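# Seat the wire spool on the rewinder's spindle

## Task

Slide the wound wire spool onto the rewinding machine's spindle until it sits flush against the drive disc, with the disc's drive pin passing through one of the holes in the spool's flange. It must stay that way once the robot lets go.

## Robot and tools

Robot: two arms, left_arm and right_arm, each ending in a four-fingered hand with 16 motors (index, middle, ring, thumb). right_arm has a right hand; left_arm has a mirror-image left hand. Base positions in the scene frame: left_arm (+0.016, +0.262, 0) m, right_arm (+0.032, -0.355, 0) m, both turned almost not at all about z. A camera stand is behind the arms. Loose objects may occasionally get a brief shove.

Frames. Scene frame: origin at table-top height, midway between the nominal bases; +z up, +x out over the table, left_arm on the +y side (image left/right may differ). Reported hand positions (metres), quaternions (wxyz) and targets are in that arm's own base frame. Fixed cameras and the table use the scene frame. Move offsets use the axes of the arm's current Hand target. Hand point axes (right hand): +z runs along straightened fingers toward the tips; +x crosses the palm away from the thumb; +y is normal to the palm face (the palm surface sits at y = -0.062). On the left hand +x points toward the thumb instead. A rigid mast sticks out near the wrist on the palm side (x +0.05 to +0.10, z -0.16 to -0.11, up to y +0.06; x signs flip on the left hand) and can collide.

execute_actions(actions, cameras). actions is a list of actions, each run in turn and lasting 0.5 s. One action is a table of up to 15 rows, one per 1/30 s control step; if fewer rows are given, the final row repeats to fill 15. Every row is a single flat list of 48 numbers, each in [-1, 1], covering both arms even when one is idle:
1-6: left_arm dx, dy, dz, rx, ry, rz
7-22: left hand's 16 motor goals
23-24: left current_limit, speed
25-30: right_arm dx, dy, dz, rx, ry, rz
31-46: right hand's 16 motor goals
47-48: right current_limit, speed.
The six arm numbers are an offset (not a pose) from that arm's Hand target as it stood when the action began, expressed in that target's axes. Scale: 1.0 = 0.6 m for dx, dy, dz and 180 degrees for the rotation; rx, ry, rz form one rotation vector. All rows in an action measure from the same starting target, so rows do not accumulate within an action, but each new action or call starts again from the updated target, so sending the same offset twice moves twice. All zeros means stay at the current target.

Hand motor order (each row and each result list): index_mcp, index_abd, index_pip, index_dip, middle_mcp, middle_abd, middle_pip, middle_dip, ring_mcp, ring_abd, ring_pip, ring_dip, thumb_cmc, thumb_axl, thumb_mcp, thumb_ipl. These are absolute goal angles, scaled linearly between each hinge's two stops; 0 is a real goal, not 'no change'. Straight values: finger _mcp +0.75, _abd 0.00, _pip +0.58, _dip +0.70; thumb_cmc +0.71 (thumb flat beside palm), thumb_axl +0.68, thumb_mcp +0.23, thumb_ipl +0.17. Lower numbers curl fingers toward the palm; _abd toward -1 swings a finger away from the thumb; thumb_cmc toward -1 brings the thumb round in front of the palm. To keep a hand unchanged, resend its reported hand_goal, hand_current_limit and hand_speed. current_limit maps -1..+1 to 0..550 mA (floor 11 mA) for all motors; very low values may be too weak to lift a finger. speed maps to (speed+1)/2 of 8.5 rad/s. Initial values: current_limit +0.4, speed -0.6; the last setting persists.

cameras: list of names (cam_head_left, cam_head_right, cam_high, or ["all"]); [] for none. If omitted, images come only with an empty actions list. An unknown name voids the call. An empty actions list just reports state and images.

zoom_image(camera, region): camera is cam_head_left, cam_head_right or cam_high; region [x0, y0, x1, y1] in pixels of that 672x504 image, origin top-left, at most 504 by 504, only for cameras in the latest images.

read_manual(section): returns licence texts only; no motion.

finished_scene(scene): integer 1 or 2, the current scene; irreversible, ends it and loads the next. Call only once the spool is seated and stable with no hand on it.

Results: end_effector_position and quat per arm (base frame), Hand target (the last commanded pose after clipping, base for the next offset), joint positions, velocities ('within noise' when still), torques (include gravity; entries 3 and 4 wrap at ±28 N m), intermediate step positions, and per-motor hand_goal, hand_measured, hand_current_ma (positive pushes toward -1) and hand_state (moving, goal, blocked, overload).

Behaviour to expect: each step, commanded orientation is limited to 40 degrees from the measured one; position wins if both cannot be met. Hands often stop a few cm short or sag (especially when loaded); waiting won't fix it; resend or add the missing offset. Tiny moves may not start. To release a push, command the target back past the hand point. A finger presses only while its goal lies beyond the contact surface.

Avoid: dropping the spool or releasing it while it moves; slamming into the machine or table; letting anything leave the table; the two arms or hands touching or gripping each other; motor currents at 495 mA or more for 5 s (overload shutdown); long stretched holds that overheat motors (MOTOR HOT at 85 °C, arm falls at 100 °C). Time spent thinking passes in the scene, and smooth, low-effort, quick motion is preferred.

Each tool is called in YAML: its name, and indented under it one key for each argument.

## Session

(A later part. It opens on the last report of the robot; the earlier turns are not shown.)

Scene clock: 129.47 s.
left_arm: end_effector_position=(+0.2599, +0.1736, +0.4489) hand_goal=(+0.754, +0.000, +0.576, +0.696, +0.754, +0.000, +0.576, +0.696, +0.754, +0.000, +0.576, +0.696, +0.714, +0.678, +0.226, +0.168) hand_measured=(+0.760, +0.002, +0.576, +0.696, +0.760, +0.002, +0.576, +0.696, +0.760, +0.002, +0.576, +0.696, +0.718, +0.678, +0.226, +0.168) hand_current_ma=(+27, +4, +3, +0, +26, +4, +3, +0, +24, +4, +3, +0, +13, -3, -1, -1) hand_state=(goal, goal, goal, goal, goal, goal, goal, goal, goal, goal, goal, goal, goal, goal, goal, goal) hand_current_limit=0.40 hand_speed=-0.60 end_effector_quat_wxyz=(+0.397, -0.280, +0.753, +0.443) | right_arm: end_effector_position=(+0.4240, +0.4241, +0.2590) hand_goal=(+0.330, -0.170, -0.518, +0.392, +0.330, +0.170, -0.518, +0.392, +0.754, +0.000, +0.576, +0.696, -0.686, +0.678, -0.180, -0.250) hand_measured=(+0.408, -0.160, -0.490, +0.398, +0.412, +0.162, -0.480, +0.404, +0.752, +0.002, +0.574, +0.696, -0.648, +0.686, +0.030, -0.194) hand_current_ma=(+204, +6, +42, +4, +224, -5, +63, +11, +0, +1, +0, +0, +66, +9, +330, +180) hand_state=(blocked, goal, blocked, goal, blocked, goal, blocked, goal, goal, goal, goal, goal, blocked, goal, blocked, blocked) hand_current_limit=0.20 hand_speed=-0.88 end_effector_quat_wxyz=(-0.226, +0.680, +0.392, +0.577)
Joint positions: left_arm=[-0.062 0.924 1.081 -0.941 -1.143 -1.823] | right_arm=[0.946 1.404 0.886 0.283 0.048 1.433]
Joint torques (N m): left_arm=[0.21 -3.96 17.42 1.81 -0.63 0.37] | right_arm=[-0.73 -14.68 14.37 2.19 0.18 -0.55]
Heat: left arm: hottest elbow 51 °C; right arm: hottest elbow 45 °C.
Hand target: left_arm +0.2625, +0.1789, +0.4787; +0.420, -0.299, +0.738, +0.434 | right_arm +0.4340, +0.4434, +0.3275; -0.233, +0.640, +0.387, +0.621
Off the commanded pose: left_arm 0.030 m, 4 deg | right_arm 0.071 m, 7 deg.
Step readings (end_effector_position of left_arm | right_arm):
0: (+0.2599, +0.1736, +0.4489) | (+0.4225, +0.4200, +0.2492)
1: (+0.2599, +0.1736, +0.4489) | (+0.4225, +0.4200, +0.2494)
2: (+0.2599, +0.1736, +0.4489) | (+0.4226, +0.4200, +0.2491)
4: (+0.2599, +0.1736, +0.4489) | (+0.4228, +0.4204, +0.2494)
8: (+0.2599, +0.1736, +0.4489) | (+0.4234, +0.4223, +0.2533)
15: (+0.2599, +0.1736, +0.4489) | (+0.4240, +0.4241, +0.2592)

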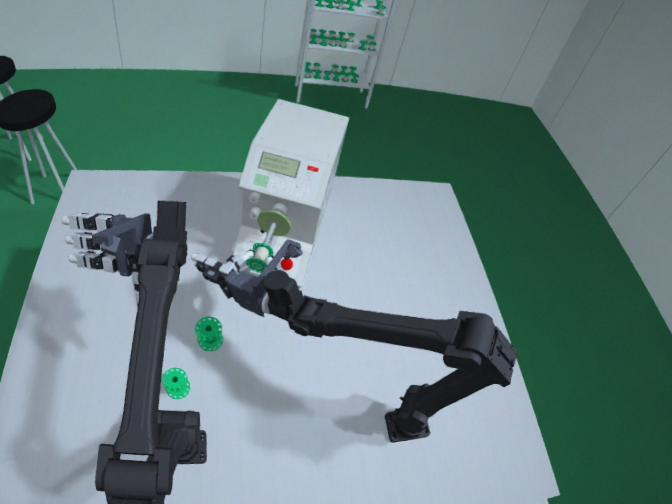

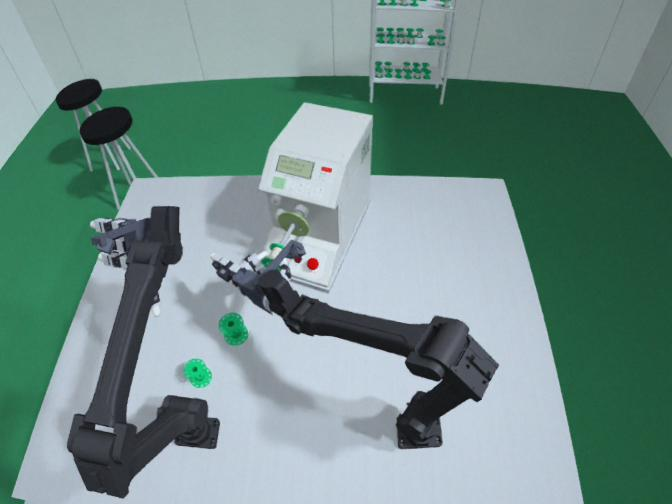

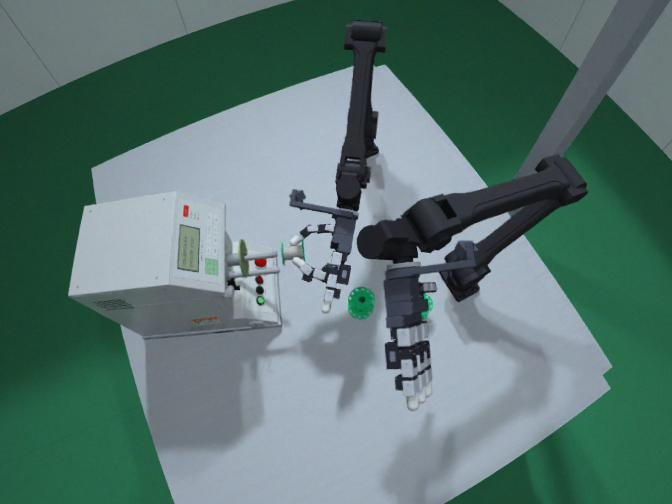

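execute_actions:
  actions:
    - [[0,0,0,0,0,0,0.754,0,0.576,0.696,0.754,0,0.576,0.696,0.754,0,0.576,0.696,0.714,0.678,0.226,0.168,0.4,-0.6,-0.0035,0.025,0.0092,0,0,0,0.33,-0.17,-0.518,0.391,0.33,0.17,-0.518,0.391,0.754,0,0.576,0.696,-0.686,0.678,-0.18,-0.25,0.2,-0.88]]
  cameras: ["all"]

zoom_image:
  camera: "cam_high"
  region: [240, 220, 320, 280]

zoom_image:
  camera: "cam_head_left"
  region: [240, 230, 285, 275]

zoom_image:
  camera: "cam_head_right"
  region: [250, 230, 295, 275]

Scene clock: 131.47 s.
left_arm: end_effector_position=(+0.2599, +0.1736, +0.4489) hand_goal=(+0.754, +0.000, +0.576, +0.696, +0.754, +0.000, +0.576, +0.696, +0.754, +0.000, +0.576, +0.696, +0.714, +0.678, +0.226, +0.168) hand_measured=(+0.760, +0.002, +0.576, +0.696, +0.760, +0.002, +0.576, +0.696, +0.760, +0.002, +0.576, +0.696, +0.718, +0.678, +0.226, +0.168) hand_current_ma=(+27, +4, +3, +0, +26, +4, +3, +0, +24, +4, +3, +0, +13, -3, -1, -1) hand_state=(goal, goal, goal, goal, goal, goal, goal, goal, goal, goal, goal, goal, goal, goal, goal, goal) hand_current_limit=0.40 hand_speed=-0.60 end_effector_quat_wxyz=(+0.397, -0.280, +0.753, +0.443) | right_arm: end_effector_position=(+0.4316, +0.4234, +0.2655) hand_goal=(+0.330, -0.170, -0.518, +0.392, +0.330, +0.170, -0.518, +0.392, +0.754, +0.000, +0.576, +0.696, -0.686, +0.678, -0.180, -0.250) hand_measured=(+0.408, -0.160, -0.490, +0.398, +0.412, +0.162, -0.480, +0.404, +0.754, +0.002, +0.574, +0.696, -0.648, +0.686, +0.030, -0.194) hand_current_ma=(+204, +6, +42, +4, +224, -5, +63, +11, +0, +1, +0, +0, +66, +9, +330, +180) hand_state=(blocked, goal, blocked, goal, blocked, goal, blocked, goal, goal, goal, goal, goal, blocked, goal, blocked, blocked) hand_current_limit=0.20 hand_speed=-0.88 end_effector_quat_wxyz=(-0.231, +0.675, +0.393, +0.580)
Joint positions: left_arm=[-0.062 0.924 1.081 -0.941 -1.143 -1.823] | right_arm=[0.927 1.404 0.898 0.283 0.02 1.428]
Joint torques (N m): left_arm=[0.38 -3.31 17.31 1.98 -0.64 0.36] | right_arm=[-0.85 -13.63 14.45 2.25 0.02 -0.57]
Heat: left arm: hottest elbow 51 °C; right arm: hottest elbow 45 °C.
Hand target: left_arm +0.2625, +0.1789, +0.4787; +0.420, -0.299, +0.738, +0.434 | right_arm +0.4493, +0.4384, +0.3273; -0.233, +0.641, +0.387, +0.621
Off the commanded pose: left_arm 0.030 m, 4 deg | right_arm 0.066 m, 6 deg.
Step readings (end_effector_position of left_arm | right_arm):
0: (+0.2599, +0.1736, +0.4489) | (+0.4240, +0.4241, +0.2590)
1: (+0.2599, +0.1736, +0.4489) | (+0.4240, +0.4241, +0.2590)
2: (+0.2599, +0.1736, +0.4489) | (+0.4238, +0.4246, +0.2590)
4: (+0.2599, +0.1736, +0.4489) | (+0.4245, +0.4254, +0.2595)
8: (+0.2599, +0.1736, +0.4489) | (+0.4270, +0.4255, +0.2619)
15: (+0.2599, +0.1736, +0.4489) | (+0.4317, +0.4233, +0.2655)

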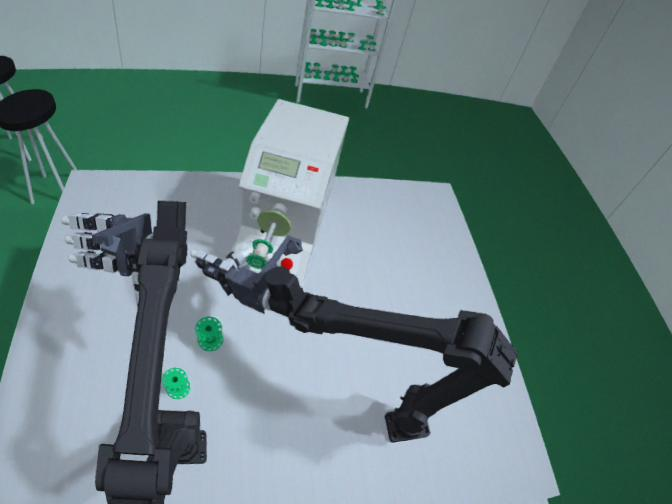

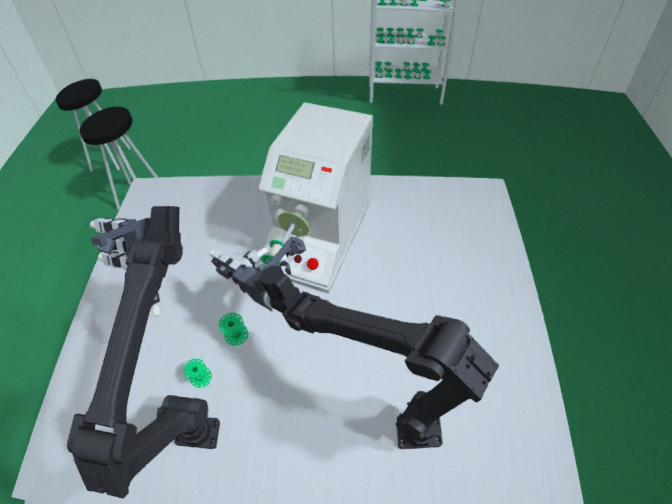

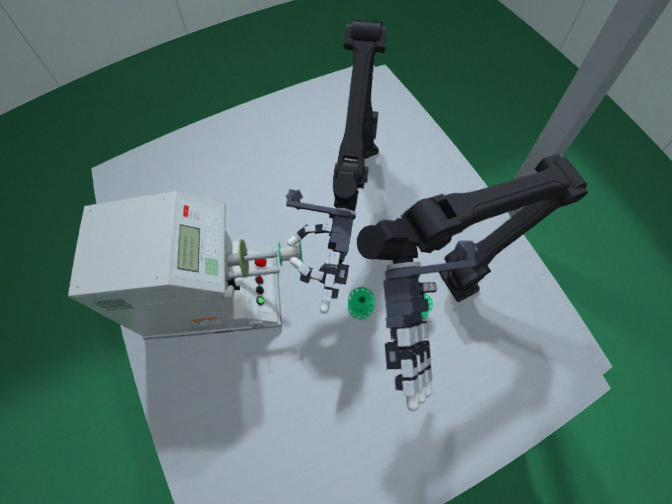

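Scaled by 6.300.

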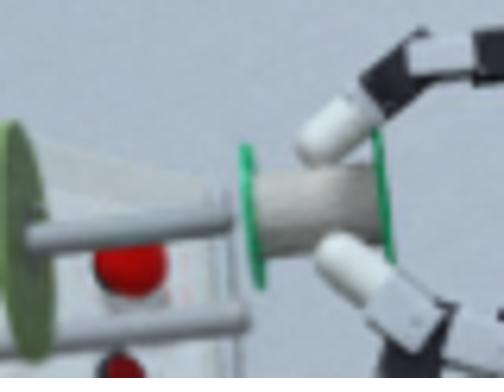

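Scaled by 11.200.

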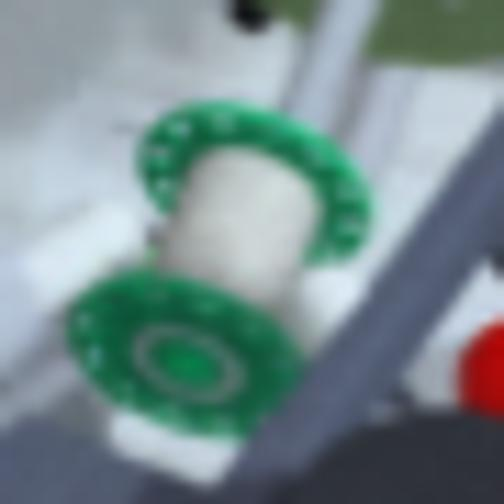

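Scaled by 11.200.

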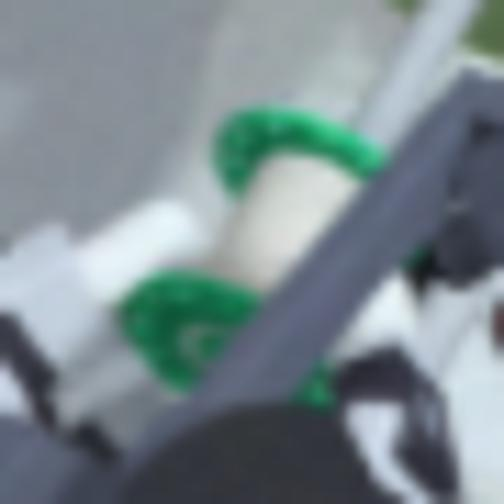

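execute_actions:
  actions:
    - [[0,0,0,0,0,0,0.754,0,0.576,0.696,0.754,0,0.576,0.696,0.754,0,0.576,0.696,0.714,0.678,0.226,0.168,0.4,-0.6,-0.0113,0.0042,-0.002,0,0,0,0.33,-0.17,-0.518,0.391,0.33,0.17,-0.518,0.391,0.754,0,0.576,0.696,-0.686,0.678,-0.18,-0.25,0.2,-0.88]]
  cameras: ["all"]

zoom_image:
  camera: "cam_high"
  region: [240, 220, 320, 280]

zoom_image:
  camera: "cam_head_left"
  region: [240, 230, 285, 275]

zoom_image:
  camera: "cam_head_right"
  region: [250, 230, 295, 275]

Scene clock: 133.40 s.
left_arm: end_effector_position=(+0.2599, +0.1736, +0.4489) hand_goal=(+0.754, +0.000, +0.576, +0.696, +0.754, +0.000, +0.576, +0.696, +0.754, +0.000, +0.576, +0.696, +0.714, +0.678, +0.226, +0.168) hand_measured=(+0.760, +0.002, +0.576, +0.696, +0.760, +0.002, +0.576, +0.696, +0.760, +0.002, +0.576, +0.696, +0.718, +0.678, +0.226, +0.168) hand_current_ma=(+27, +4, +3, +0, +26, +4, +3, +0, +24, +4, +3, +0, +13, -3, -1, -1) hand_state=(goal, goal, goal, goal, goal, goal, goal, goal, goal, goal, goal, goal, goal, goal, goal, goal) hand_current_limit=0.40 hand_speed=-0.60 end_effector_quat_wxyz=(+0.397, -0.280, +0.753, +0.443) | right_arm: end_effector_position=(+0.4341, +0.4216, +0.2654) hand_goal=(+0.330, -0.170, -0.518, +0.392, +0.330, +0.170, -0.518, +0.392, +0.754, +0.000, +0.576, +0.696, -0.686, +0.678, -0.180, -0.250) hand_measured=(+0.408, -0.160, -0.490, +0.398, +0.412, +0.162, -0.480, +0.404, +0.754, +0.002, +0.574, +0.696, -0.648, +0.686, +0.030, -0.194) hand_current_ma=(+204, +6, +42, +4, +224, -5, +63, +11, +0, +1, +0, +0, +66, +9, +330, +180) hand_state=(blocked, goal, blocked, goal, blocked, goal, blocked, goal, goal, goal, goal, goal, blocked, goal, blocked, blocked) hand_current_limit=0.20 hand_speed=-0.88 end_effector_quat_wxyz=(-0.232, +0.675, +0.393, +0.579)
Joint positions: left_arm=[-0.062 0.924 1.081 -0.941 -1.143 -1.823] | right_arm=[0.92 1.404 0.898 0.283 0.011 1.427]
Joint torques (N m): left_arm=[0.03 -3.55 17.4 2.1 -0.64 0.36] | right_arm=[-1.67 -13.57 13.61 3.02 0.04 -0.59]
Heat: left arm: hottest elbow 51 °C; right arm: hottest elbow 46 °C.
Hand target: left_arm +0.2625, +0.1789, +0.4787; +0.420, -0.299, +0.738, +0.434 | right_arm +0.4510, +0.4346, +0.3213; -0.233, +0.641, +0.387, +0.621
Off the commanded pose: left_arm 0.030 m, 4 deg | right_arm 0.060 m, 6 deg.
Step readings (end_effector_position of left_arm | right_arm):
0: (+0.2599, +0.1736, +0.4489) | (+0.4316, +0.4235, +0.2655)
1: (+0.2599, +0.1736, +0.4489) | (+0.4317, +0.4233, +0.2655)
2: (+0.2599, +0.1736, +0.4489) | (+0.4318, +0.4233, +0.2655)
4: (+0.2599, +0.1736, +0.4489) | (+0.4326, +0.4228, +0.2654)
8: (+0.2599, +0.1736, +0.4489) | (+0.4332, +0.4224, +0.2654)
15: (+0.2599, +0.1736, +0.4489) | (+0.4341, +0.4215, +0.2654)

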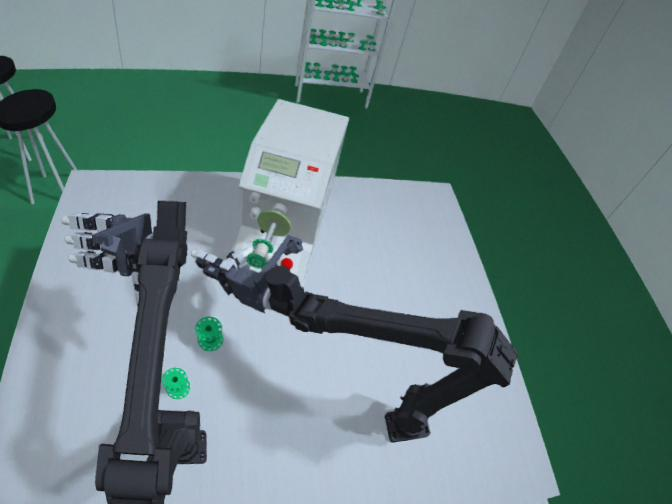

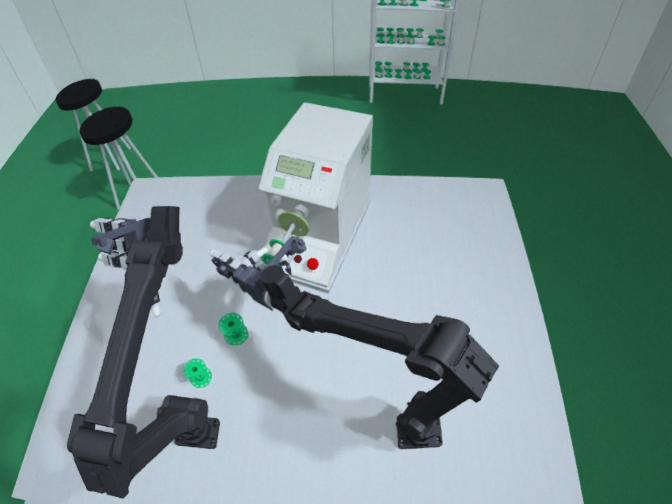

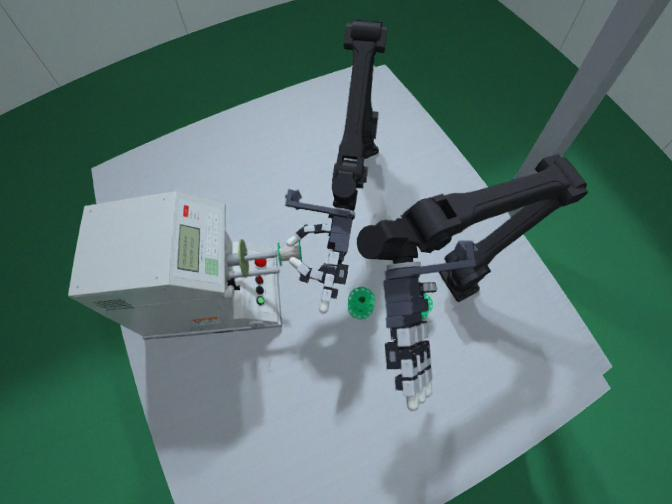

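Scaled by 6.300.

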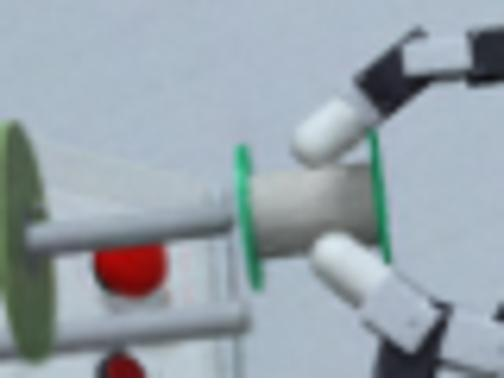

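Scaled by 11.200.

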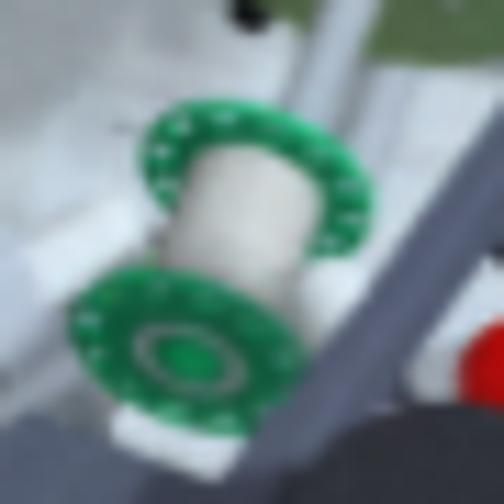

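Scaled by 11.200.

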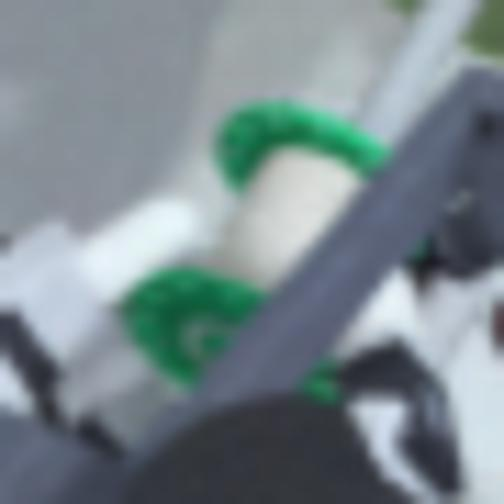

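execute_actions:
  actions:
    - [[0,0,0,0,0,0,0.754,0,0.576,0.696,0.754,0,0.576,0.696,0.754,0,0.576,0.696,0.714,0.678,0.226,0.168,0.4,-0.6,-0.017,-0.0018,-0.002,0,0,0,0.33,-0.17,-0.518,0.391,0.33,0.17,-0.518,0.391,0.754,0,0.576,0.696,-0.686,0.678,-0.18,-0.25,0.2,-0.88]]
  cameras: ["all"]

zoom_image:
  camera: "cam_high"
  region: [240, 220, 320, 280]

zoom_image:
  camera: "cam_head_left"
  region: [240, 230, 285, 275]

zoom_image:
  camera: "cam_head_right"
  region: [250, 230, 295, 275]

Scene clock: 135.10 s.
left_arm: end_effector_position=(+0.2599, +0.1736, +0.4489) hand_goal=(+0.754, +0.000, +0.576, +0.696, +0.754, +0.000, +0.576, +0.696, +0.754, +0.000, +0.576, +0.696, +0.714, +0.678, +0.226, +0.168) hand_measured=(+0.760, +0.002, +0.576, +0.696, +0.760, +0.002, +0.576, +0.696, +0.760, +0.002, +0.576, +0.696, +0.718, +0.678, +0.226, +0.168) hand_current_ma=(+27, +4, +3, +0, +26, +4, +3, +0, +24, +4, +3, +0, +13, -3, -1, -1) hand_state=(goal, goal, goal, goal, goal, goal, goal, goal, goal, goal, goal, goal, goal, goal, goal, goal) hand_current_limit=0.40 hand_speed=-0.60 end_effector_quat_wxyz=(+0.397, -0.280, +0.753, +0.443) | right_arm: end_effector_position=(+0.4359, +0.4227, +0.2661) hand_goal=(+0.330, -0.170, -0.518, +0.392, +0.330, +0.170, -0.518, +0.392, +0.754, +0.000, +0.576, +0.696, -0.686, +0.678, -0.180, -0.250) hand_measured=(+0.408, -0.160, -0.490, +0.398, +0.412, +0.162, -0.480, +0.404, +0.754, +0.002, +0.574, +0.696, -0.648, +0.686, +0.030, -0.194) hand_current_ma=(+204, +6, +42, +4, +224, -5, +63, +11, +0, +1, +0, +0, +66, +9, +330, +180) hand_state=(blocked, goal, blocked, goal, blocked, goal, blocked, goal, goal, goal, goal, goal, blocked, goal, blocked, blocked) hand_current_limit=0.20 hand_speed=-0.88 end_effector_quat_wxyz=(-0.234, +0.672, +0.391, +0.583)
Joint positions: left_arm=[-0.062 0.924 1.081 -0.941 -1.143 -1.823] | right_arm=[0.918 1.41 0.898 0.301 0.009 1.427]
Joint torques (N m): left_arm=[0.38 -3.6 17.4 1.81 -0.64 0.35] | right_arm=[-1.26 -12.98 12.19 3.23 -0.01 -0.54]
Heat: left arm: hottest elbow 52 °C; right arm: hottest elbow 46 °C.
Hand target: left_arm +0.2625, +0.1789, +0.4787; +0.420, -0.299, +0.738, +0.434 | right_arm +0.4502, +0.4321, +0.3112; -0.233, +0.641, +0.387, +0.621
Off the commanded pose: left_arm 0.030 m, 4 deg | right_arm 0.048 m, 6 deg.
Step readings (end_effector_position of left_arm | right_arm):
0: (+0.2599, +0.1736, +0.4489) | (+0.4341, +0.4216, +0.2654)
1: (+0.2599, +0.1736, +0.4489) | (+0.4343, +0.4214, +0.2654)
2: (+0.2599, +0.1736, +0.4489) | (+0.4343, +0.4215, +0.2654)
4: (+0.2599, +0.1736, +0.4489) | (+0.4344, +0.4219, +0.2658)
8: (+0.2599, +0.1736, +0.4489) | (+0.4351, +0.4226, +0.2669)
15: (+0.2599, +0.1736, +0.4489) | (+0.4359, +0.4226, +0.2662)

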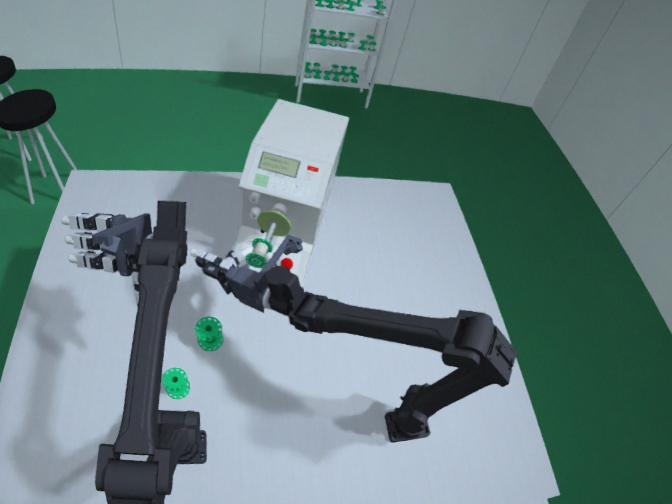

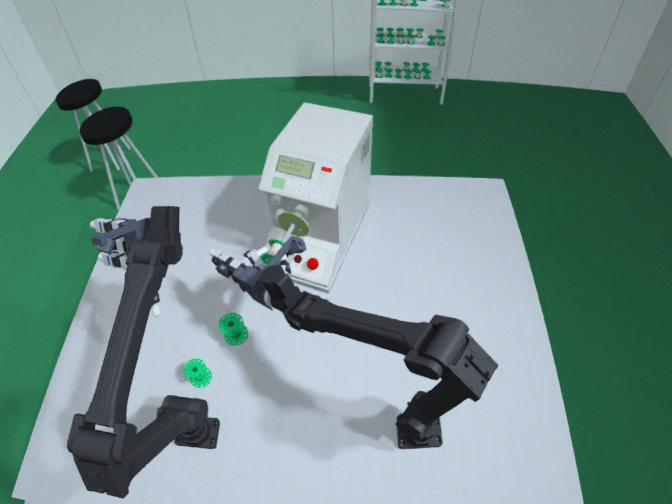

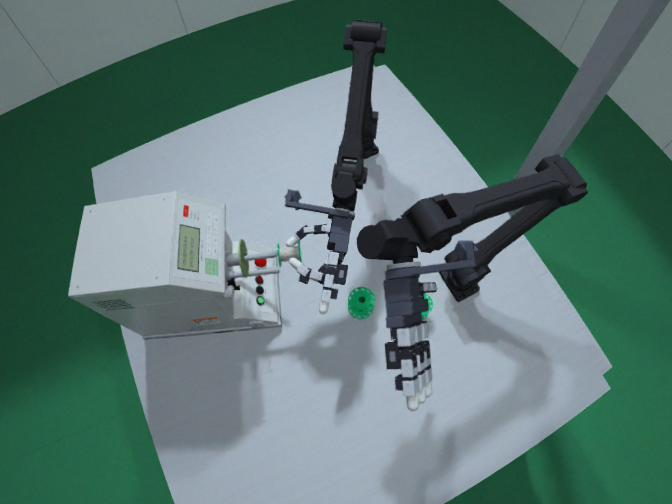

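Scaled by 6.300.

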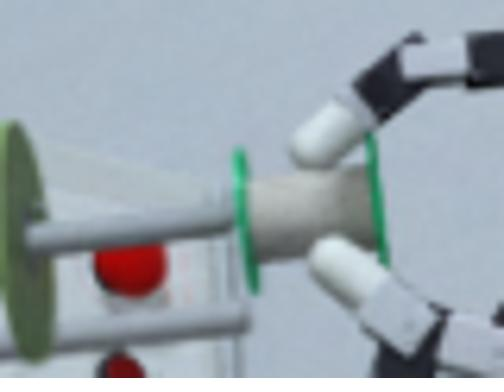

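Scaled by 11.200.

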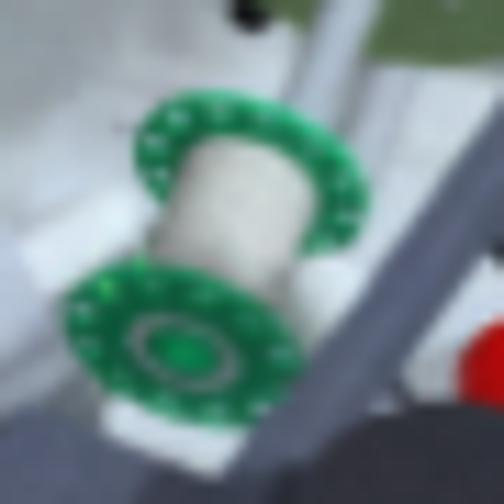

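Scaled by 11.200.

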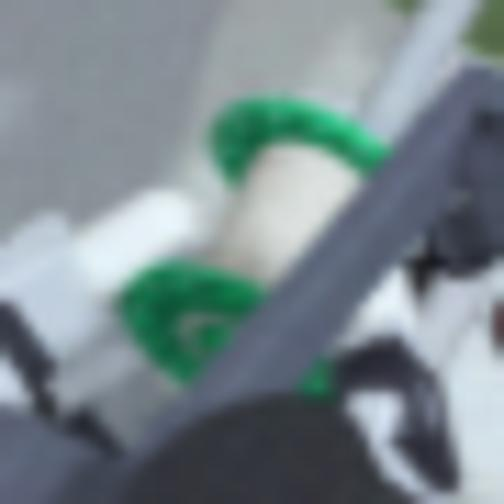

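execute_actions:
  actions:
    - [[0,0,0,0,0,0,0.754,0,0.576,0.696,0.754,0,0.576,0.696,0.754,0,0.576,0.696,0.714,0.678,0.226,0.168,0.4,-0.6,-0.0093,-0.0073,-0.004,0,0,0,0.33,-0.17,-0.518,0.391,0.33,0.17,-0.518,0.391,0.754,0,0.576,0.696,-0.686,0.678,-0.18,-0.25,0.2,-0.88]]
  cameras: ["all"]

zoom_image:
  camera: "cam_high"
  region: [240, 220, 320, 280]

zoom_image:
  camera: "cam_head_left"
  region: [240, 230, 285, 275]

zoom_image:
  camera: "cam_head_right"
  region: [250, 230, 295, 275]

Scene clock: 136.80 s.
left_arm: end_effector_position=(+0.2599, +0.1736, +0.4489) hand_goal=(+0.754, +0.000, +0.576, +0.696, +0.754, +0.000, +0.576, +0.696, +0.754, +0.000, +0.576, +0.696, +0.714, +0.678, +0.226, +0.168) hand_measured=(+0.760, +0.002, +0.576, +0.696, +0.760, +0.002, +0.576, +0.696, +0.760, +0.002, +0.576, +0.696, +0.718, +0.678, +0.226, +0.168) hand_current_ma=(+27, +4, +3, +0, +26, +4, +3, +0, +24, +4, +3, +0, +13, -3, -1, -1) hand_state=(goal, goal, goal, goal, goal, goal, goal, goal, goal, goal, goal, goal, goal, goal, goal, goal) hand_current_limit=0.40 hand_speed=-0.60 end_effector_quat_wxyz=(+0.397, -0.280, +0.753, +0.443) | right_arm: end_effector_position=(+0.4369, +0.4236, +0.2685) hand_goal=(+0.330, -0.170, -0.518, +0.392, +0.330, +0.170, -0.518, +0.392, +0.754, +0.000, +0.576, +0.696, -0.686, +0.678, -0.180, -0.250) hand_measured=(+0.408, -0.160, -0.490, +0.398, +0.412, +0.162, -0.480, +0.404, +0.754, +0.002, +0.574, +0.696, -0.648, +0.686, +0.030, -0.194) hand_current_ma=(+204, +6, +42, +4, +224, -5, +63, +11, +0, +1, +0, +0, +66, +9, +330, +180) hand_state=(blocked, goal, blocked, goal, blocked, goal, blocked, goal, goal, goal, goal, goal, blocked, goal, blocked, blocked) hand_current_limit=0.20 hand_speed=-0.88 end_effector_quat_wxyz=(-0.236, +0.669, +0.389, +0.589)
Joint positions: left_arm=[-0.062 0.924 1.081 -0.941 -1.143 -1.823] | right_arm=[0.918 1.413 0.898 0.318 0.011 1.427]
Joint torques (N m): left_arm=[0.26 -3.49 17.5 2.03 -0.63 0.38] | right_arm=[-0.5 -12.75 11.25 3.06 0.15 -0.57]
Heat: left arm: hottest elbow 52 °C; right arm: hottest elbow 46 °C.
Hand target: left_arm +0.2625, +0.1789, +0.4787; +0.420, -0.299, +0.738, +0.434 | right_arm +0.4457, +0.4317, +0.3051; -0.233, +0.641, +0.387, +0.621
Off the commanded pose: left_arm 0.030 m, 4 deg | right_arm 0.039 m, 5 deg.
Step readings (end_effector_position of left_arm | right_arm):
0: (+0.2599, +0.1736, +0.4489) | (+0.4359, +0.4227, +0.2661)
1: (+0.2599, +0.1736, +0.4489) | (+0.4359, +0.4227, +0.2662)
2: (+0.2599, +0.1736, +0.4489) | (+0.4360, +0.4228, +0.2663)
4: (+0.2599, +0.1736, +0.4489) | (+0.4362, +0.4231, +0.2673)
8: (+0.2599, +0.1736, +0.4489) | (+0.4367, +0.4233, +0.2687)
15: (+0.2599, +0.1736, +0.4489) | (+0.4369, +0.4235, +0.2689)

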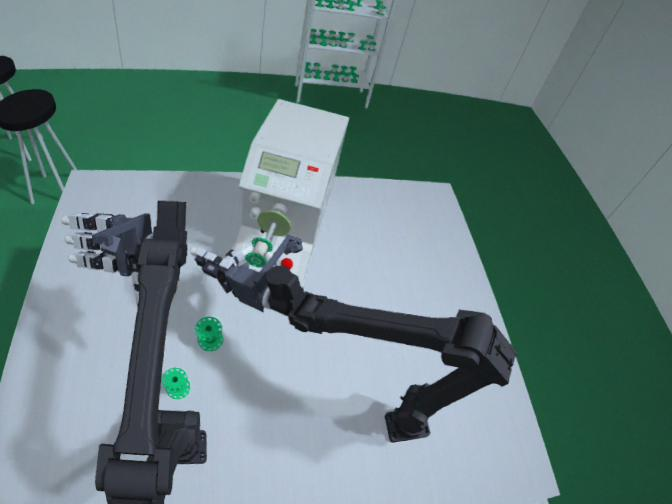

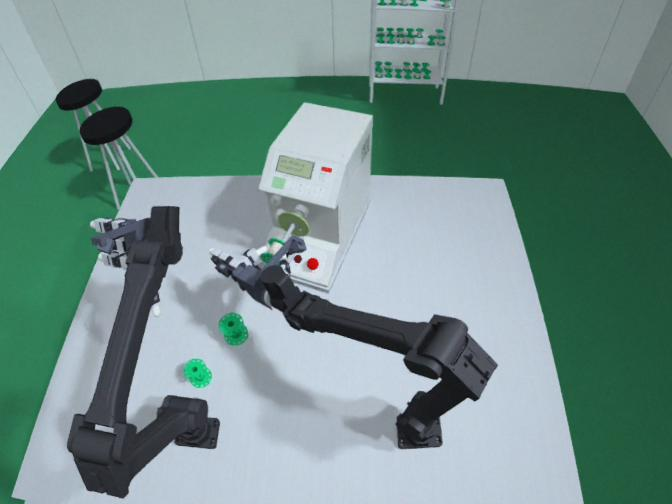

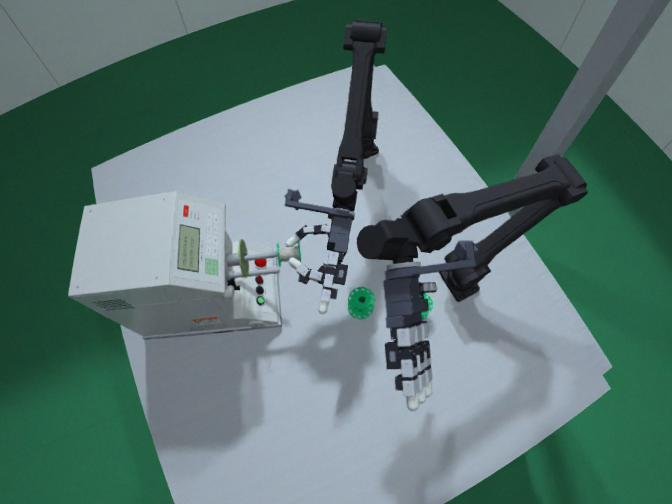

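Scaled by 6.300.

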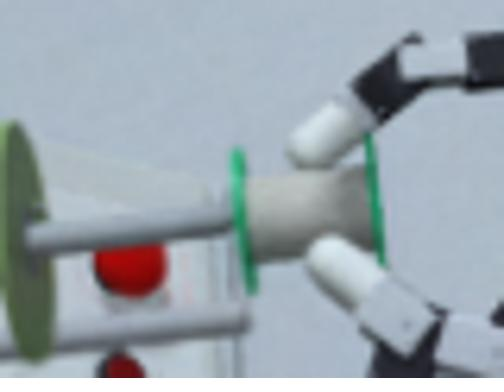

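Scaled by 11.200.

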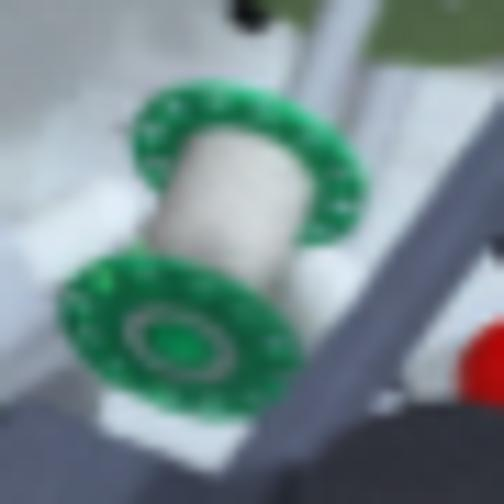

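Scaled by 11.200.

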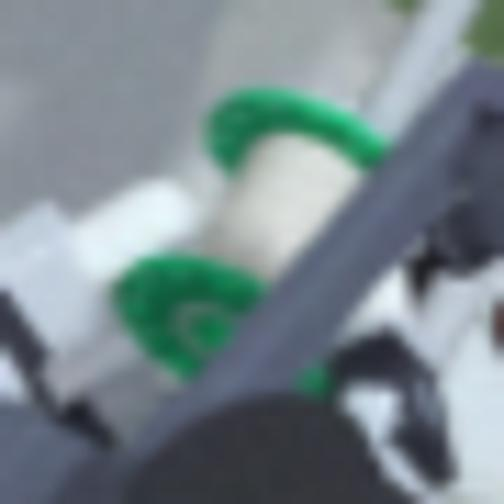

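execute_actions:
  actions:
    - [[0,0,0,0,0,0,0.754,0,0.576,0.696,0.754,0,0.576,0.696,0.754,0,0.576,0.696,0.714,0.678,0.226,0.168,0.4,-0.6,-0.0118,-0.0103,-0.0007,0,0,0,0.33,-0.17,-0.518,0.391,0.33,0.17,-0.518,0.391,0.754,0,0.576,0.696,-0.686,0.678,-0.18,-0.25,0.2,-0.88]]

Scene clock: 138.07 s.
left_arm: end_effector_position=(+0.2599, +0.1736, +0.4489) hand_goal=(+0.754, +0.000, +0.576, +0.696, +0.754, +0.000, +0.576, +0.696, +0.754, +0.000, +0.576, +0.696, +0.714, +0.678, +0.226, +0.168) hand_measured=(+0.760, +0.002, +0.576, +0.696, +0.760, +0.002, +0.576, +0.696, +0.760, +0.002, +0.576, +0.696, +0.718, +0.678, +0.226, +0.168) hand_current_ma=(+27, +4, +3, +0, +26, +4, +3, +0, +24, +4, +3, +0, +13, -3, -1, -1) hand_state=(goal, goal, goal, goal, goal, goal, goal, goal, goal, goal, goal, goal, goal, goal, goal, goal) hand_current_limit=0.40 hand_speed=-0.60 end_effector_quat_wxyz=(+0.397, -0.280, +0.753, +0.443) | right_arm: end_effector_position=(+0.4383, +0.4251, +0.2682) hand_goal=(+0.330, -0.170, -0.518, +0.392, +0.330, +0.170, -0.518, +0.392, +0.754, +0.000, +0.576, +0.696, -0.686, +0.678, -0.180, -0.250) hand_measured=(+0.408, -0.160, -0.490, +0.398, +0.412, +0.162, -0.480, +0.404, +0.754, +0.002, +0.574, +0.696, -0.648, +0.686, +0.030, -0.194) hand_current_ma=(+204, +6, +42, +4, +224, -5, +63, +11, +0, +1, +0, +0, +66, +9, +330, +180) hand_state=(blocked, goal, blocked, goal, blocked, goal, blocked, goal, goal, goal, goal, goal, blocked, goal, blocked, blocked) hand_current_limit=0.20 hand_speed=-0.88 end_effector_quat_wxyz=(-0.235, +0.666, +0.384, +0.594)
Joint positions: left_arm=[-0.062 0.924 1.081 -0.941 -1.143 -1.823] | right_arm=[0.92 1.424 0.898 0.341 0.021 1.427]
Joint torques (N m): left_arm=[0.5 -3.43 17.44 1.77 -0.63 0.35] | right_arm=[0.09 -13.27 10.22 3.14 0.19 -0.54]
Heat: left arm: hottest elbow 52 °C; right arm: hottest elbow 46 °C.
Hand target: left_arm +0.2625, +0.1789, +0.4787; +0.420, -0.299, +0.738, +0.434 | right_arm +0.4410, +0.4337, +0.2972; -0.233, +0.641, +0.387, +0.621
Off the commanded pose: left_arm 0.030 m, 4 deg | right_arm 0.030 m, 4 deg.
Step readings (end_effector_position of left_arm | right_arm):
0: (+0.2599, +0.1736, +0.4489) | (+0.4369, +0.4236, +0.2685)
1: (+0.2599, +0.1736, +0.4489) | (+0.4370, +0.4235, +0.2686)
2: (+0.2599, +0.1736, +0.4489) | (+0.4372, +0.4234, +0.2688)
4: (+0.2599, +0.1736, +0.4489) | (+0.4380, +0.4231, +0.2696)
8: (+0.2599, +0.1736, +0.4489) | (+0.4384, +0.4243, +0.2691)
15: (+0.2599, +0.1736, +0.4489) | (+0.4385, +0.4249, +0.2681)

execute_actions:
  actions:
    - [[0,0,0,0,0,0,0.754,0,0.576,0.696,0.754,0,0.576,0.696,0.754,0,0.576,0.696,0.714,0.678,0.226,0.168,0.4,-0.6,-0.0088,-0.0081,-0.0007,0,0,0,0.33,-0.17,-0.518,0.391,0.33,0.17,-0.518,0.391,0.754,0,0.576,0.696,-0.686,0.678,-0.18,-0.25,0.2,-0.88]]

Scene clock: 139.07 s.
left_arm: end_effector_position=(+0.2599, +0.1736, +0.4489) hand_goal=(+0.754, +0.000, +0.576, +0.696, +0.754, +0.000, +0.576, +0.696, +0.754, +0.000, +0.576, +0.696, +0.714, +0.678, +0.226, +0.168) hand_measured=(+0.760, +0.002, +0.576, +0.696, +0.760, +0.002, +0.576, +0.696, +0.760, +0.002, +0.576, +0.696, +0.718, +0.678, +0.226, +0.168) hand_current_ma=(+27, +4, +3, +0, +26, +4, +3, +0, +24, +4, +3, +0, +13, -3, -1, -1) hand_state=(goal, goal, goal, goal, goal, goal, goal, goal, goal, goal, goal, goal, goal, goal, goal, goal) hand_current_limit=0.40 hand_speed=-0.60 end_effector_quat_wxyz=(+0.397, -0.280, +0.753, +0.443) | right_arm: end_effector_position=(+0.4369, +0.4285, +0.2688) hand_goal=(+0.330, -0.170, -0.518, +0.392, +0.330, +0.170, -0.518, +0.392, +0.754, +0.000, +0.576, +0.696, -0.686, +0.678, -0.180, -0.250) hand_measured=(+0.408, -0.160, -0.490, +0.398, +0.412, +0.162, -0.480, +0.404, +0.754, +0.002, +0.574, +0.696, -0.648, +0.686, +0.030, -0.194) hand_current_ma=(+204, +6, +42, +4, +224, -5, +63, +11, +0, +1, +0, +0, +66, +9, +330, +180) hand_state=(blocked, goal, blocked, goal, blocked, goal, blocked, goal, goal, goal, goal, goal, blocked, goal, blocked, blocked) hand_current_limit=0.20 hand_speed=-0.88 end_effector_quat_wxyz=(-0.235, +0.663, +0.383, +0.599)
Joint positions: left_arm=[-0.062 0.924 1.081 -0.941 -1.143 -1.823] | right_arm=[0.928 1.43 0.898 0.359 0.029 1.427]
Joint torques (N m): left_arm=[0.62 -3.55 17.47 1.95 -0.63 0.33] | right_arm=[-0.85 -13.39 9.4 3.04 0.15 -0.49]
Heat: left arm: hottest elbow 52 °C; right arm: hottest elbow 46 °C.
Hand target: left_arm +0.2625, +0.1789, +0.4787; +0.420, -0.299, +0.738, +0.434 | right_arm +0.4373, +0.4350, +0.2913; -0.233, +0.641, +0.387, +0.621
Off the commanded pose: left_arm 0.030 m, 4 deg | right_arm 0.023 m, 4 deg.
Step readings (end_effector_position of left_arm | right_arm):
0: (+0.2599, +0.1736, +0.4489) | (+0.4383, +0.4251, +0.2683)
1: (+0.2599, +0.1736, +0.4489) | (+0.4383, +0.4251, +0.2683)
2: (+0.2599, +0.1736, +0.4489) | (+0.4383, +0.4251, +0.2687)
4: (+0.2599, +0.1736, +0.4489) | (+0.4376, +0.4262, +0.2692)
8: (+0.2599, +0.1736, +0.4489) | (+0.4375, +0.4272, +0.2694)
15: (+0.2599, +0.1736, +0.4489) | (+0.4368, +0.4285, +0.2687)

execute_actions:
  actions:
    - [[0,0,0,0,0,0,0.754,0,0.576,0.696,0.754,0,0.576,0.696,0.754,0,0.576,0.696,0.714,0.678,0.226,0.168,0.4,-0.6,-0.013,-0.0024,0.0016,0,0,0,0.33,-0.17,-0.518,0.391,0.33,0.17,-0.518,0.391,0.754,0,0.576,0.696,-0.686,0.678,-0.18,-0.25,0.2,-0.88]]

Scene clock: 140.10 s.
left_arm: end_effector_position=(+0.2599, +0.1736, +0.4489) hand_goal=(+0.754, +0.000, +0.576, +0.696, +0.754, +0.000, +0.576, +0.696, +0.754, +0.000, +0.576, +0.696, +0.714, +0.678, +0.226, +0.168) hand_measured=(+0.760, +0.002, +0.576, +0.696, +0.760, +0.002, +0.576, +0.696, +0.760, +0.002, +0.576, +0.696, +0.718, +0.678, +0.226, +0.168) hand_current_ma=(+27, +4, +3, +0, +26, +4, +3, +0, +24, +4, +3, +0, +13, -3, -1, -1) hand_state=(goal, goal, goal, goal, goal, goal, goal, goal, goal, goal, goal, goal, goal, goal, goal, goal) hand_current_limit=0.40 hand_speed=-0.60 end_effector_quat_wxyz=(+0.397, -0.280, +0.753, +0.443) | right_arm: end_effector_position=(+0.4387, +0.4309, +0.2664) hand_goal=(+0.330, -0.170, -0.518, +0.392, +0.330, +0.170, -0.518, +0.392, +0.754, +0.000, +0.576, +0.696, -0.686, +0.678, -0.180, -0.250) hand_measured=(+0.408, -0.160, -0.490, +0.398, +0.412, +0.162, -0.480, +0.404, +0.754, +0.002, +0.574, +0.696, -0.648, +0.686, +0.030, -0.194) hand_current_ma=(+204, +6, +42, +4, +224, -5, +63, +11, +0, +1, +0, +0, +66, +9, +330, +180) hand_state=(blocked, goal, blocked, goal, blocked, goal, blocked, goal, goal, goal, goal, goal, blocked, goal, blocked, blocked) hand_current_limit=0.20 hand_speed=-0.88 end_effector_quat_wxyz=(-0.237, +0.660, +0.381, +0.602)
Joint positions: left_arm=[-0.062 0.924 1.081 -0.941 -1.143 -1.823] | right_arm=[0.928 1.444 0.898 0.382 0.029 1.427]
Joint torques (N m): left_arm=[0.44 -3.6 17.57 1.92 -0.66 0.33] | right_arm=[-0.21 -13.39 8.49 3.18 0.11 -0.48]
Heat: left arm: hottest elbow 52 °C; right arm: hottest elbow 46 °C.
Hand target: left_arm +0.2625, +0.1789, +0.4787; +0.420, -0.299, +0.738, +0.434 | right_arm +0.4373, +0.4350, +0.2835; -0.233, +0.640, +0.387, +0.621
Off the commanded pose: left_arm 0.030 m, 4 deg | right_arm 0.018 m, 3 deg.
Step readings (end_effector_position of left_arm | right_arm):
0: (+0.2599, +0.1736, +0.4489) | (+0.4369, +0.4285, +0.2688)
1: (+0.2599, +0.1736, +0.4489) | (+0.4369, +0.4285, +0.2689)
2: (+0.2599, +0.1736, +0.4489) | (+0.4370, +0.4287, +0.2690)
4: (+0.2599, +0.1736, +0.4489) | (+0.4374, +0.4292, +0.2694)
8: (+0.2599, +0.1736, +0.4489) | (+0.4383, +0.4304, +0.2677)
15: (+0.2599, +0.1736, +0.4489) | (+0.4387, +0.4309, +0.2662)

execute_actions:
  actions:
    - [[0,0,0,0,0,0,0.754,0,0.576,0.696,0.754,0,0.576,0.696,0.754,0,0.576,0.696,0.714,0.678,0.226,0.168,0.4,-0.6,-0.0098,-0.0018,0.0012,0,0,0,0.33,-0.17,-0.518,0.391,0.33,0.17,-0.518,0.391,0.754,0,0.576,0.696,-0.686,0.678,-0.18,-0.25,0.2,-0.88]]
  cameras: ["all"]

zoom_image:
  camera: "cam_high"
  region: [240, 220, 320, 280]

zoom_image:
  camera: "cam_head_left"
  region: [240, 230, 285, 275]

zoom_image:
  camera: "cam_head_right"
  region: [250, 230, 295, 275]

Scene clock: 141.57 s.
left_arm: end_effector_position=(+0.2599, +0.1736, +0.4489) hand_goal=(+0.754, +0.000, +0.576, +0.696, +0.754, +0.000, +0.576, +0.696, +0.754, +0.000, +0.576, +0.696, +0.714, +0.678, +0.226, +0.168) hand_measured=(+0.760, +0.002, +0.576, +0.696, +0.760, +0.002, +0.576, +0.696, +0.760, +0.002, +0.576, +0.696, +0.718, +0.678, +0.226, +0.168) hand_current_ma=(+27, +4, +3, +0, +26, +4, +3, +0, +24, +4, +3, +0, +13, -3, -1, -1) hand_state=(goal, goal, goal, goal, goal, goal, goal, goal, goal, goal, goal, goal, goal, goal, goal, goal) hand_current_limit=0.40 hand_speed=-0.60 end_effector_quat_wxyz=(+0.397, -0.280, +0.753, +0.443) | right_arm: end_effector_position=(+0.4384, +0.4305, +0.2587) hand_goal=(+0.330, -0.170, -0.518, +0.392, +0.330, +0.170, -0.518, +0.392, +0.754, +0.000, +0.576, +0.696, -0.686, +0.678, -0.180, -0.250) hand_measured=(+0.408, -0.160, -0.490, +0.398, +0.412, +0.162, -0.480, +0.404, +0.754, +0.002, +0.574, +0.696, -0.648, +0.686, +0.030, -0.194) hand_current_ma=(+204, +6, +42, +4, +224, -5, +63, +11, +0, +1, +0, +0, +66, +9, +330, +180) hand_state=(blocked, goal, blocked, goal, blocked, goal, blocked, goal, goal, goal, goal, goal, blocked, goal, blocked, blocked) hand_current_limit=0.20 hand_speed=-0.88 end_effector_quat_wxyz=(-0.236, +0.661, +0.382, +0.601)
Joint positions: left_arm=[-0.062 0.924 1.081 -0.941 -1.143 -1.823] | right_arm=[0.928 1.454 0.887 0.4 0.029 1.427]
Joint torques (N m): left_arm=[0.5 -3.25 17.43 2.06 -0.67 0.36] | right_arm=[-0.26 -13.39 8.61 3.12 0.18 -0.51]
Heat: left arm: hottest elbow 52 °C; right arm: hottest elbow 46 °C.
Hand target: left_arm +0.2625, +0.1789, +0.4787; +0.420, -0.299, +0.738, +0.434 | right_arm +0.4374, +0.4351, +0.2774; -0.233, +0.641, +0.387, +0.621
Off the commanded pose: left_arm 0.030 m, 4 deg | right_arm 0.019 m, 3 deg.
Step readings (end_effector_position of left_arm | right_arm):
0: (+0.2599, +0.1736, +0.4489) | (+0.4387, +0.4309, +0.2664)
1: (+0.2599, +0.1736, +0.4489) | (+0.4387, +0.4309, +0.2664)
2: (+0.2599, +0.1736, +0.4489) | (+0.4387, +0.4310, +0.2664)
4: (+0.2599, +0.1736, +0.4489) | (+0.4386, +0.4308, +0.2660)
8: (+0.2599, +0.1736, +0.4489) | (+0.4384, +0.4305, +0.2626)
15: (+0.2599, +0.1736, +0.4489) | (+0.4383, +0.4304, +0.2583)

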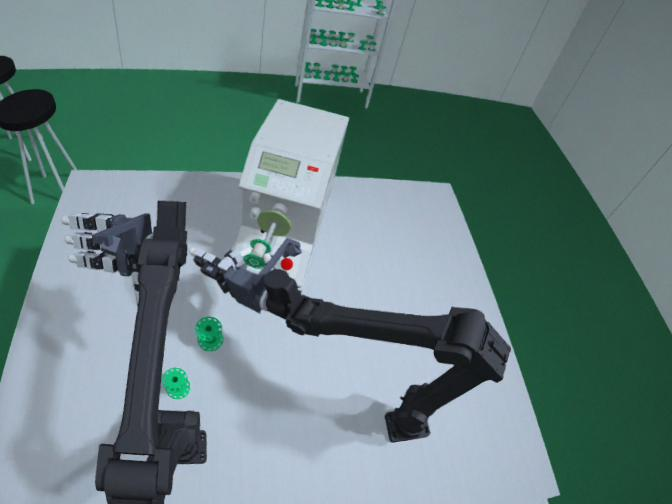

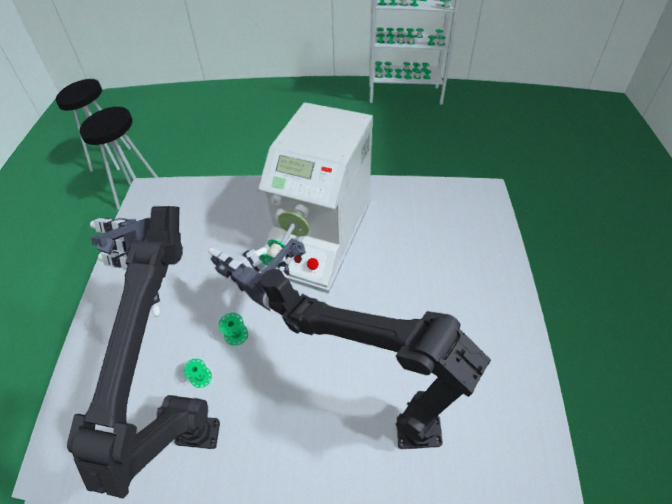

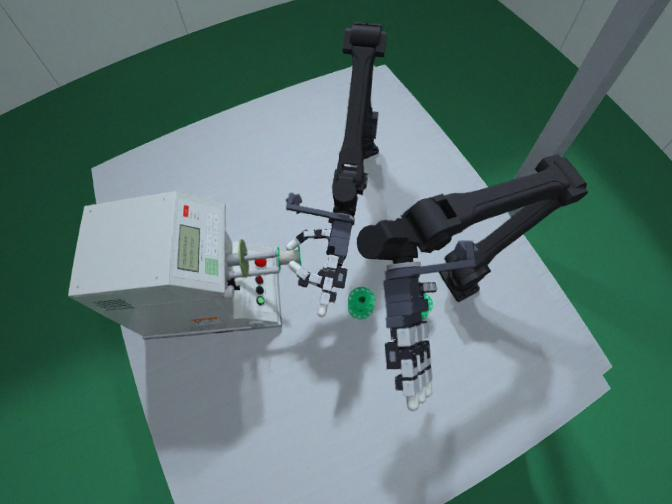

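Scaled by 6.300.

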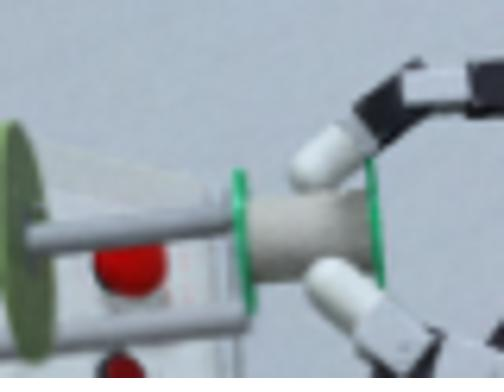

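Scaled by 11.200.

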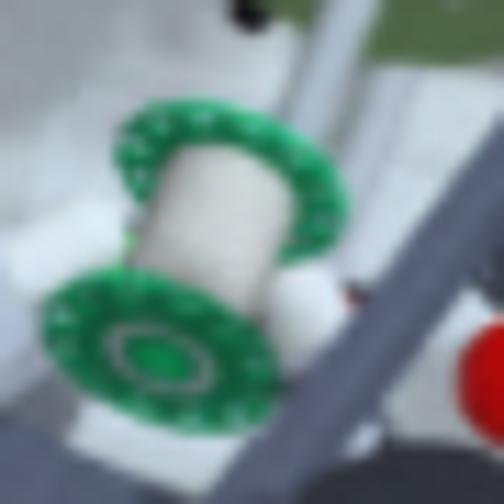

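Scaled by 11.200.

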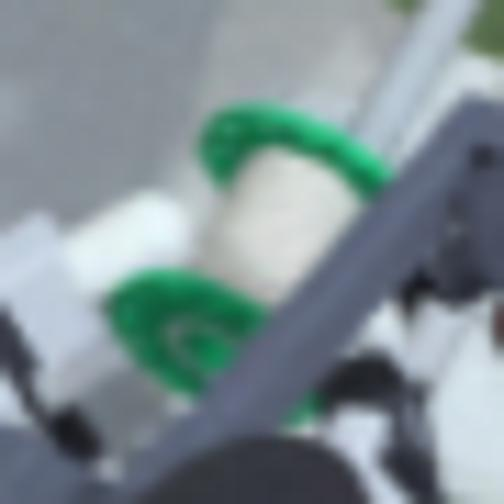

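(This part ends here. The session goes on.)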